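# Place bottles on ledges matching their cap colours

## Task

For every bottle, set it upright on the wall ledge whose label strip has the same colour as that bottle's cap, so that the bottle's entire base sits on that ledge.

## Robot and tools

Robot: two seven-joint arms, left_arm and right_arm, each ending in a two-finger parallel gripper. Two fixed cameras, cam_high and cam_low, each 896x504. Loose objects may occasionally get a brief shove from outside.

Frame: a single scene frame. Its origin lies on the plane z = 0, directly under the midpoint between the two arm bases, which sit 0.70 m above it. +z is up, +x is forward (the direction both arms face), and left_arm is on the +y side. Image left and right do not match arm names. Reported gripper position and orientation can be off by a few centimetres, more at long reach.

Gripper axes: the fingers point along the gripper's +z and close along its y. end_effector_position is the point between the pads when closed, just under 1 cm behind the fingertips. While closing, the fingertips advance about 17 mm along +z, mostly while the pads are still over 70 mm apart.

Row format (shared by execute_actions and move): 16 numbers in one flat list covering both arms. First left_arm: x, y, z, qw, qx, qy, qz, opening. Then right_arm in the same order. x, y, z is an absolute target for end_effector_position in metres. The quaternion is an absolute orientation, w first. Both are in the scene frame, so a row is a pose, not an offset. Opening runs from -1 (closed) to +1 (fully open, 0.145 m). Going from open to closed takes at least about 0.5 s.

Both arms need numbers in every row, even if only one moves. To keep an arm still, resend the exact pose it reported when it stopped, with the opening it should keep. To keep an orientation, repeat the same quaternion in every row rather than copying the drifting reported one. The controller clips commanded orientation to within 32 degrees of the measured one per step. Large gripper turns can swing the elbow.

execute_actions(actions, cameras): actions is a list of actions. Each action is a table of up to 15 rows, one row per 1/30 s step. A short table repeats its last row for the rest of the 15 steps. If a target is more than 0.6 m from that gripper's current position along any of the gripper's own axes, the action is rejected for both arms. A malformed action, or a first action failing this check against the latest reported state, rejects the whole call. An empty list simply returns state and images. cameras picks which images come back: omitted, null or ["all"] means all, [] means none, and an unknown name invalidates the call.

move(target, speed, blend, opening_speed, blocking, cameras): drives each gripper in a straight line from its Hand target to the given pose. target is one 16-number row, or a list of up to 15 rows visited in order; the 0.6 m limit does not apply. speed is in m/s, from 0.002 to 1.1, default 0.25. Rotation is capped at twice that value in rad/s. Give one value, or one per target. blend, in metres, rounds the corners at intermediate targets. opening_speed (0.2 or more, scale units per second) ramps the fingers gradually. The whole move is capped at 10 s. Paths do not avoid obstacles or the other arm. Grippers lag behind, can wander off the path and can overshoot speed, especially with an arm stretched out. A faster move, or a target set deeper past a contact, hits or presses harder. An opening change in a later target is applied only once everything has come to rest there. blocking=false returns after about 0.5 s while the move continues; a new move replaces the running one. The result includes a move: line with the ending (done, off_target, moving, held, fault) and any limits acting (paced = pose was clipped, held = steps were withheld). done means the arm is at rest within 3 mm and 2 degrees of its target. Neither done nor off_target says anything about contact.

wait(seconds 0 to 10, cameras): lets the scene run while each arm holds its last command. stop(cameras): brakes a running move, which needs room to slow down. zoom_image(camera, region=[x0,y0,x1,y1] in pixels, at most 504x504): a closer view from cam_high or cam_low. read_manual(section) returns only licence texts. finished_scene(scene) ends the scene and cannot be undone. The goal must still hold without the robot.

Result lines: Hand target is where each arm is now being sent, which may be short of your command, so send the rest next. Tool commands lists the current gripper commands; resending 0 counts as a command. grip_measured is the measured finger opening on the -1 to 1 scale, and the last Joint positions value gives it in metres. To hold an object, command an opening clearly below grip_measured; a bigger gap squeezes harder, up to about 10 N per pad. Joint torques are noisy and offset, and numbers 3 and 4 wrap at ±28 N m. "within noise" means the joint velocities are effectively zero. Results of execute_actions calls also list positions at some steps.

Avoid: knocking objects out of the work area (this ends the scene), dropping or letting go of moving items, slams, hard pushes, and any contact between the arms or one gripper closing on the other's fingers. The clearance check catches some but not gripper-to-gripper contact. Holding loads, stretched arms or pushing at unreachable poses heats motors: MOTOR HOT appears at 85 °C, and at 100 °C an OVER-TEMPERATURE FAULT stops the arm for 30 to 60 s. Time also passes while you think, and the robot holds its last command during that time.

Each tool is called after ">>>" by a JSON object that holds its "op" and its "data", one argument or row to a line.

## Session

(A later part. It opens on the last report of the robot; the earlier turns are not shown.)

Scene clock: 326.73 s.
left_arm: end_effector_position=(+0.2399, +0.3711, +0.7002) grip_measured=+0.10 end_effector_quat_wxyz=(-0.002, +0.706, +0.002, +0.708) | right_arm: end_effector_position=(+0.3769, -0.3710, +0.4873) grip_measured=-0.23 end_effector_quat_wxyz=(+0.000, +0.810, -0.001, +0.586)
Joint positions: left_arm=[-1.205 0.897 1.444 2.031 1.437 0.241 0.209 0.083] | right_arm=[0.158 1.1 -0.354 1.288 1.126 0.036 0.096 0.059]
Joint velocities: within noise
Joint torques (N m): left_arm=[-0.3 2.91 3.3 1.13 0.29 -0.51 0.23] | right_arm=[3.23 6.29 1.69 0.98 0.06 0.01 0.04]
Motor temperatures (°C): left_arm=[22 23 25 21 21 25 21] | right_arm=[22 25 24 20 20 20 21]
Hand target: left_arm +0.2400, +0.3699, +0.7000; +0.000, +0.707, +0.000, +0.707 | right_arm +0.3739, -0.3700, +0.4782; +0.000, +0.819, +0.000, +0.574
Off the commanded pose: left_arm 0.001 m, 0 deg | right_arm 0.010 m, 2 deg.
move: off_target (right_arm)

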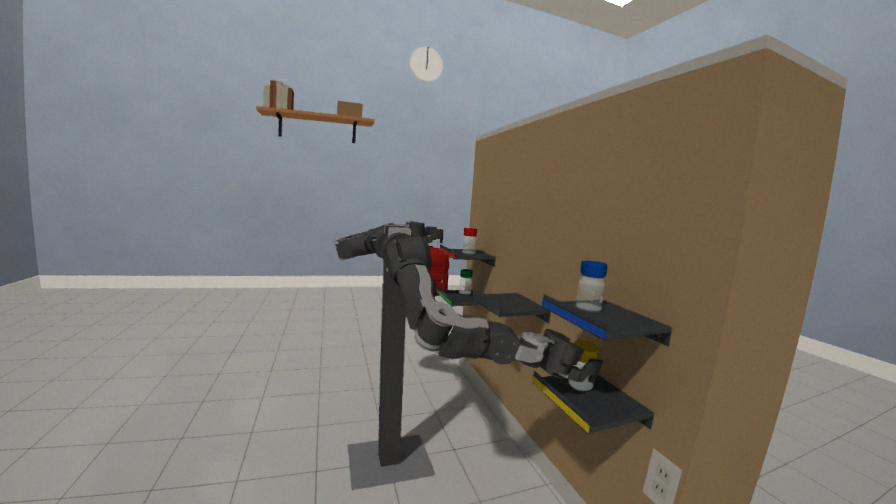

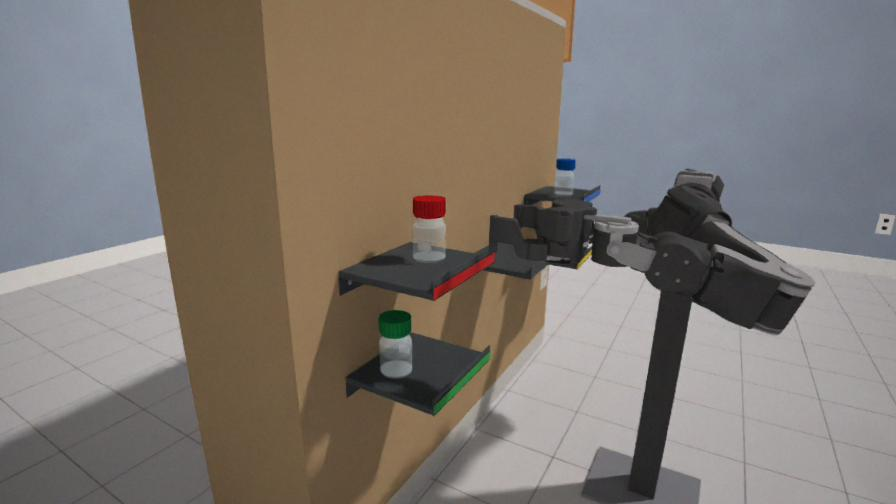

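Contact, upright. Release and retreat.

>>> {"op": "move", "data": {
  "target": [
    [0.24,0.37,0.70,0,0.7071,0,0.7071,0.1,0.376,-0.370,0.4845,0,0.8141,0,0.5807,-0.6],
    [0.24,0.37,0.70,0,0.7071,0,0.7071,0.1,0.376,-0.370,0.4845,0,0.8141,0,0.5807,0.2],
    [0.24,0.37,0.70,0,0.7071,0,0.7071,0.1,0.24,-0.370,0.530,0,0.8141,0,0.5807,0.2]
  ],
  "speed": [0.06,0.1,0.15],
  "opening_speed": 1
}}

>>> {"op": "zoom_image", "data": {
  "camera": "cam_high",
  "region": [430, 210, 680, 430]
}}

Scene clock: 338.20 s.
left_arm: end_effector_position=(+0.2399, +0.3711, +0.7002) grip_measured=+0.10 end_effector_quat_wxyz=(-0.002, +0.706, +0.002, +0.708) | right_arm: end_effector_position=(+0.2396, -0.3703, +0.5289) grip_measured=+0.20 end_effector_quat_wxyz=(+0.001, +0.815, -0.002, +0.580)
Joint positions: left_arm=[-1.205 0.897 1.444 2.031 1.437 0.241 0.209 0.083] | right_arm=[-1.253 0.996 0.856 1.868 1.21 -0.035 0.143 0.09]
Joint velocities: within noise
Joint torques (N m): left_arm=[-0.33 2.91 3.3 1.14 0.29 -0.51 0.22] | right_arm=[-0.01 2.47 5.16 1.68 0.2 -0.4 0.18]
Motor temperatures (°C): left_arm=[22 23 25 21 21 25 21] | right_arm=[22 25 23 19 20 20 21]
Hand target: left_arm +0.2400, +0.3699, +0.7000; +0.000, +0.707, +0.000, +0.707 | right_arm +0.2400, -0.3700, +0.5300; +0.000, +0.814, +0.000, +0.581
Off the commanded pose: left_arm 0.001 m, 0 deg | right_arm 0.001 m, 0 deg.
move: done; target 2's new opening was sent with right_arm's hand 0.004 m and 1 deg from that target

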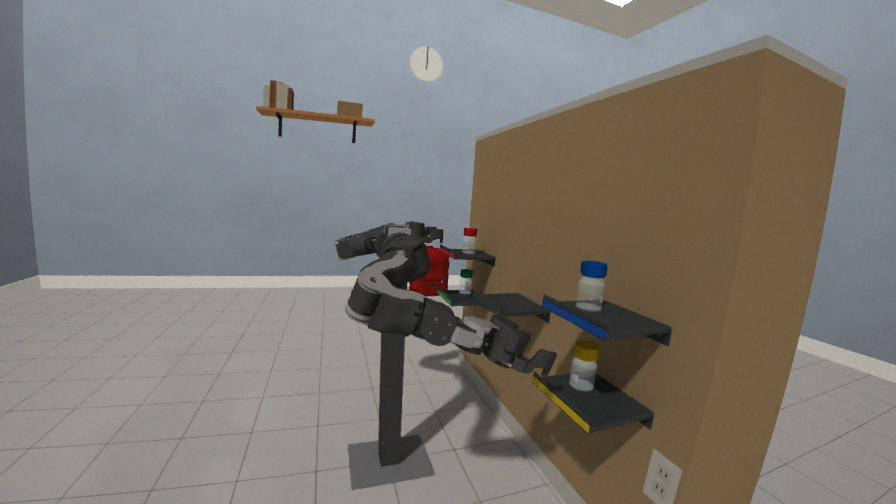

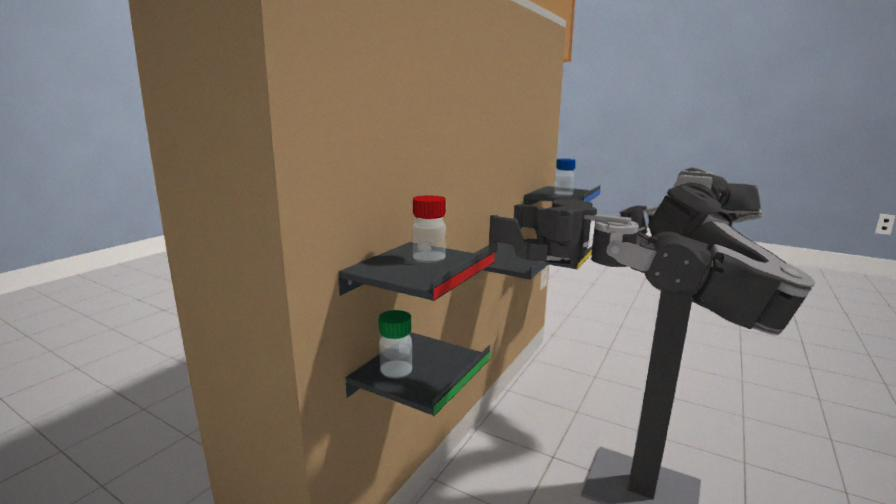

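Scaled by 2.016 from the camera's 896x504 image, which has a finer 1280x720 frame.

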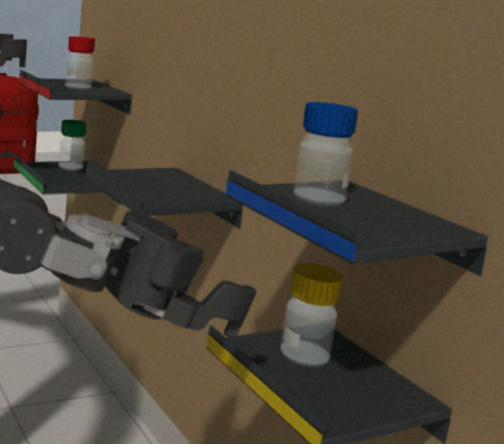

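All four stand correctly.

>>> {"op": "finished_scene", "data": {
  "scene": 2
}}

The scene is finished: the task was done.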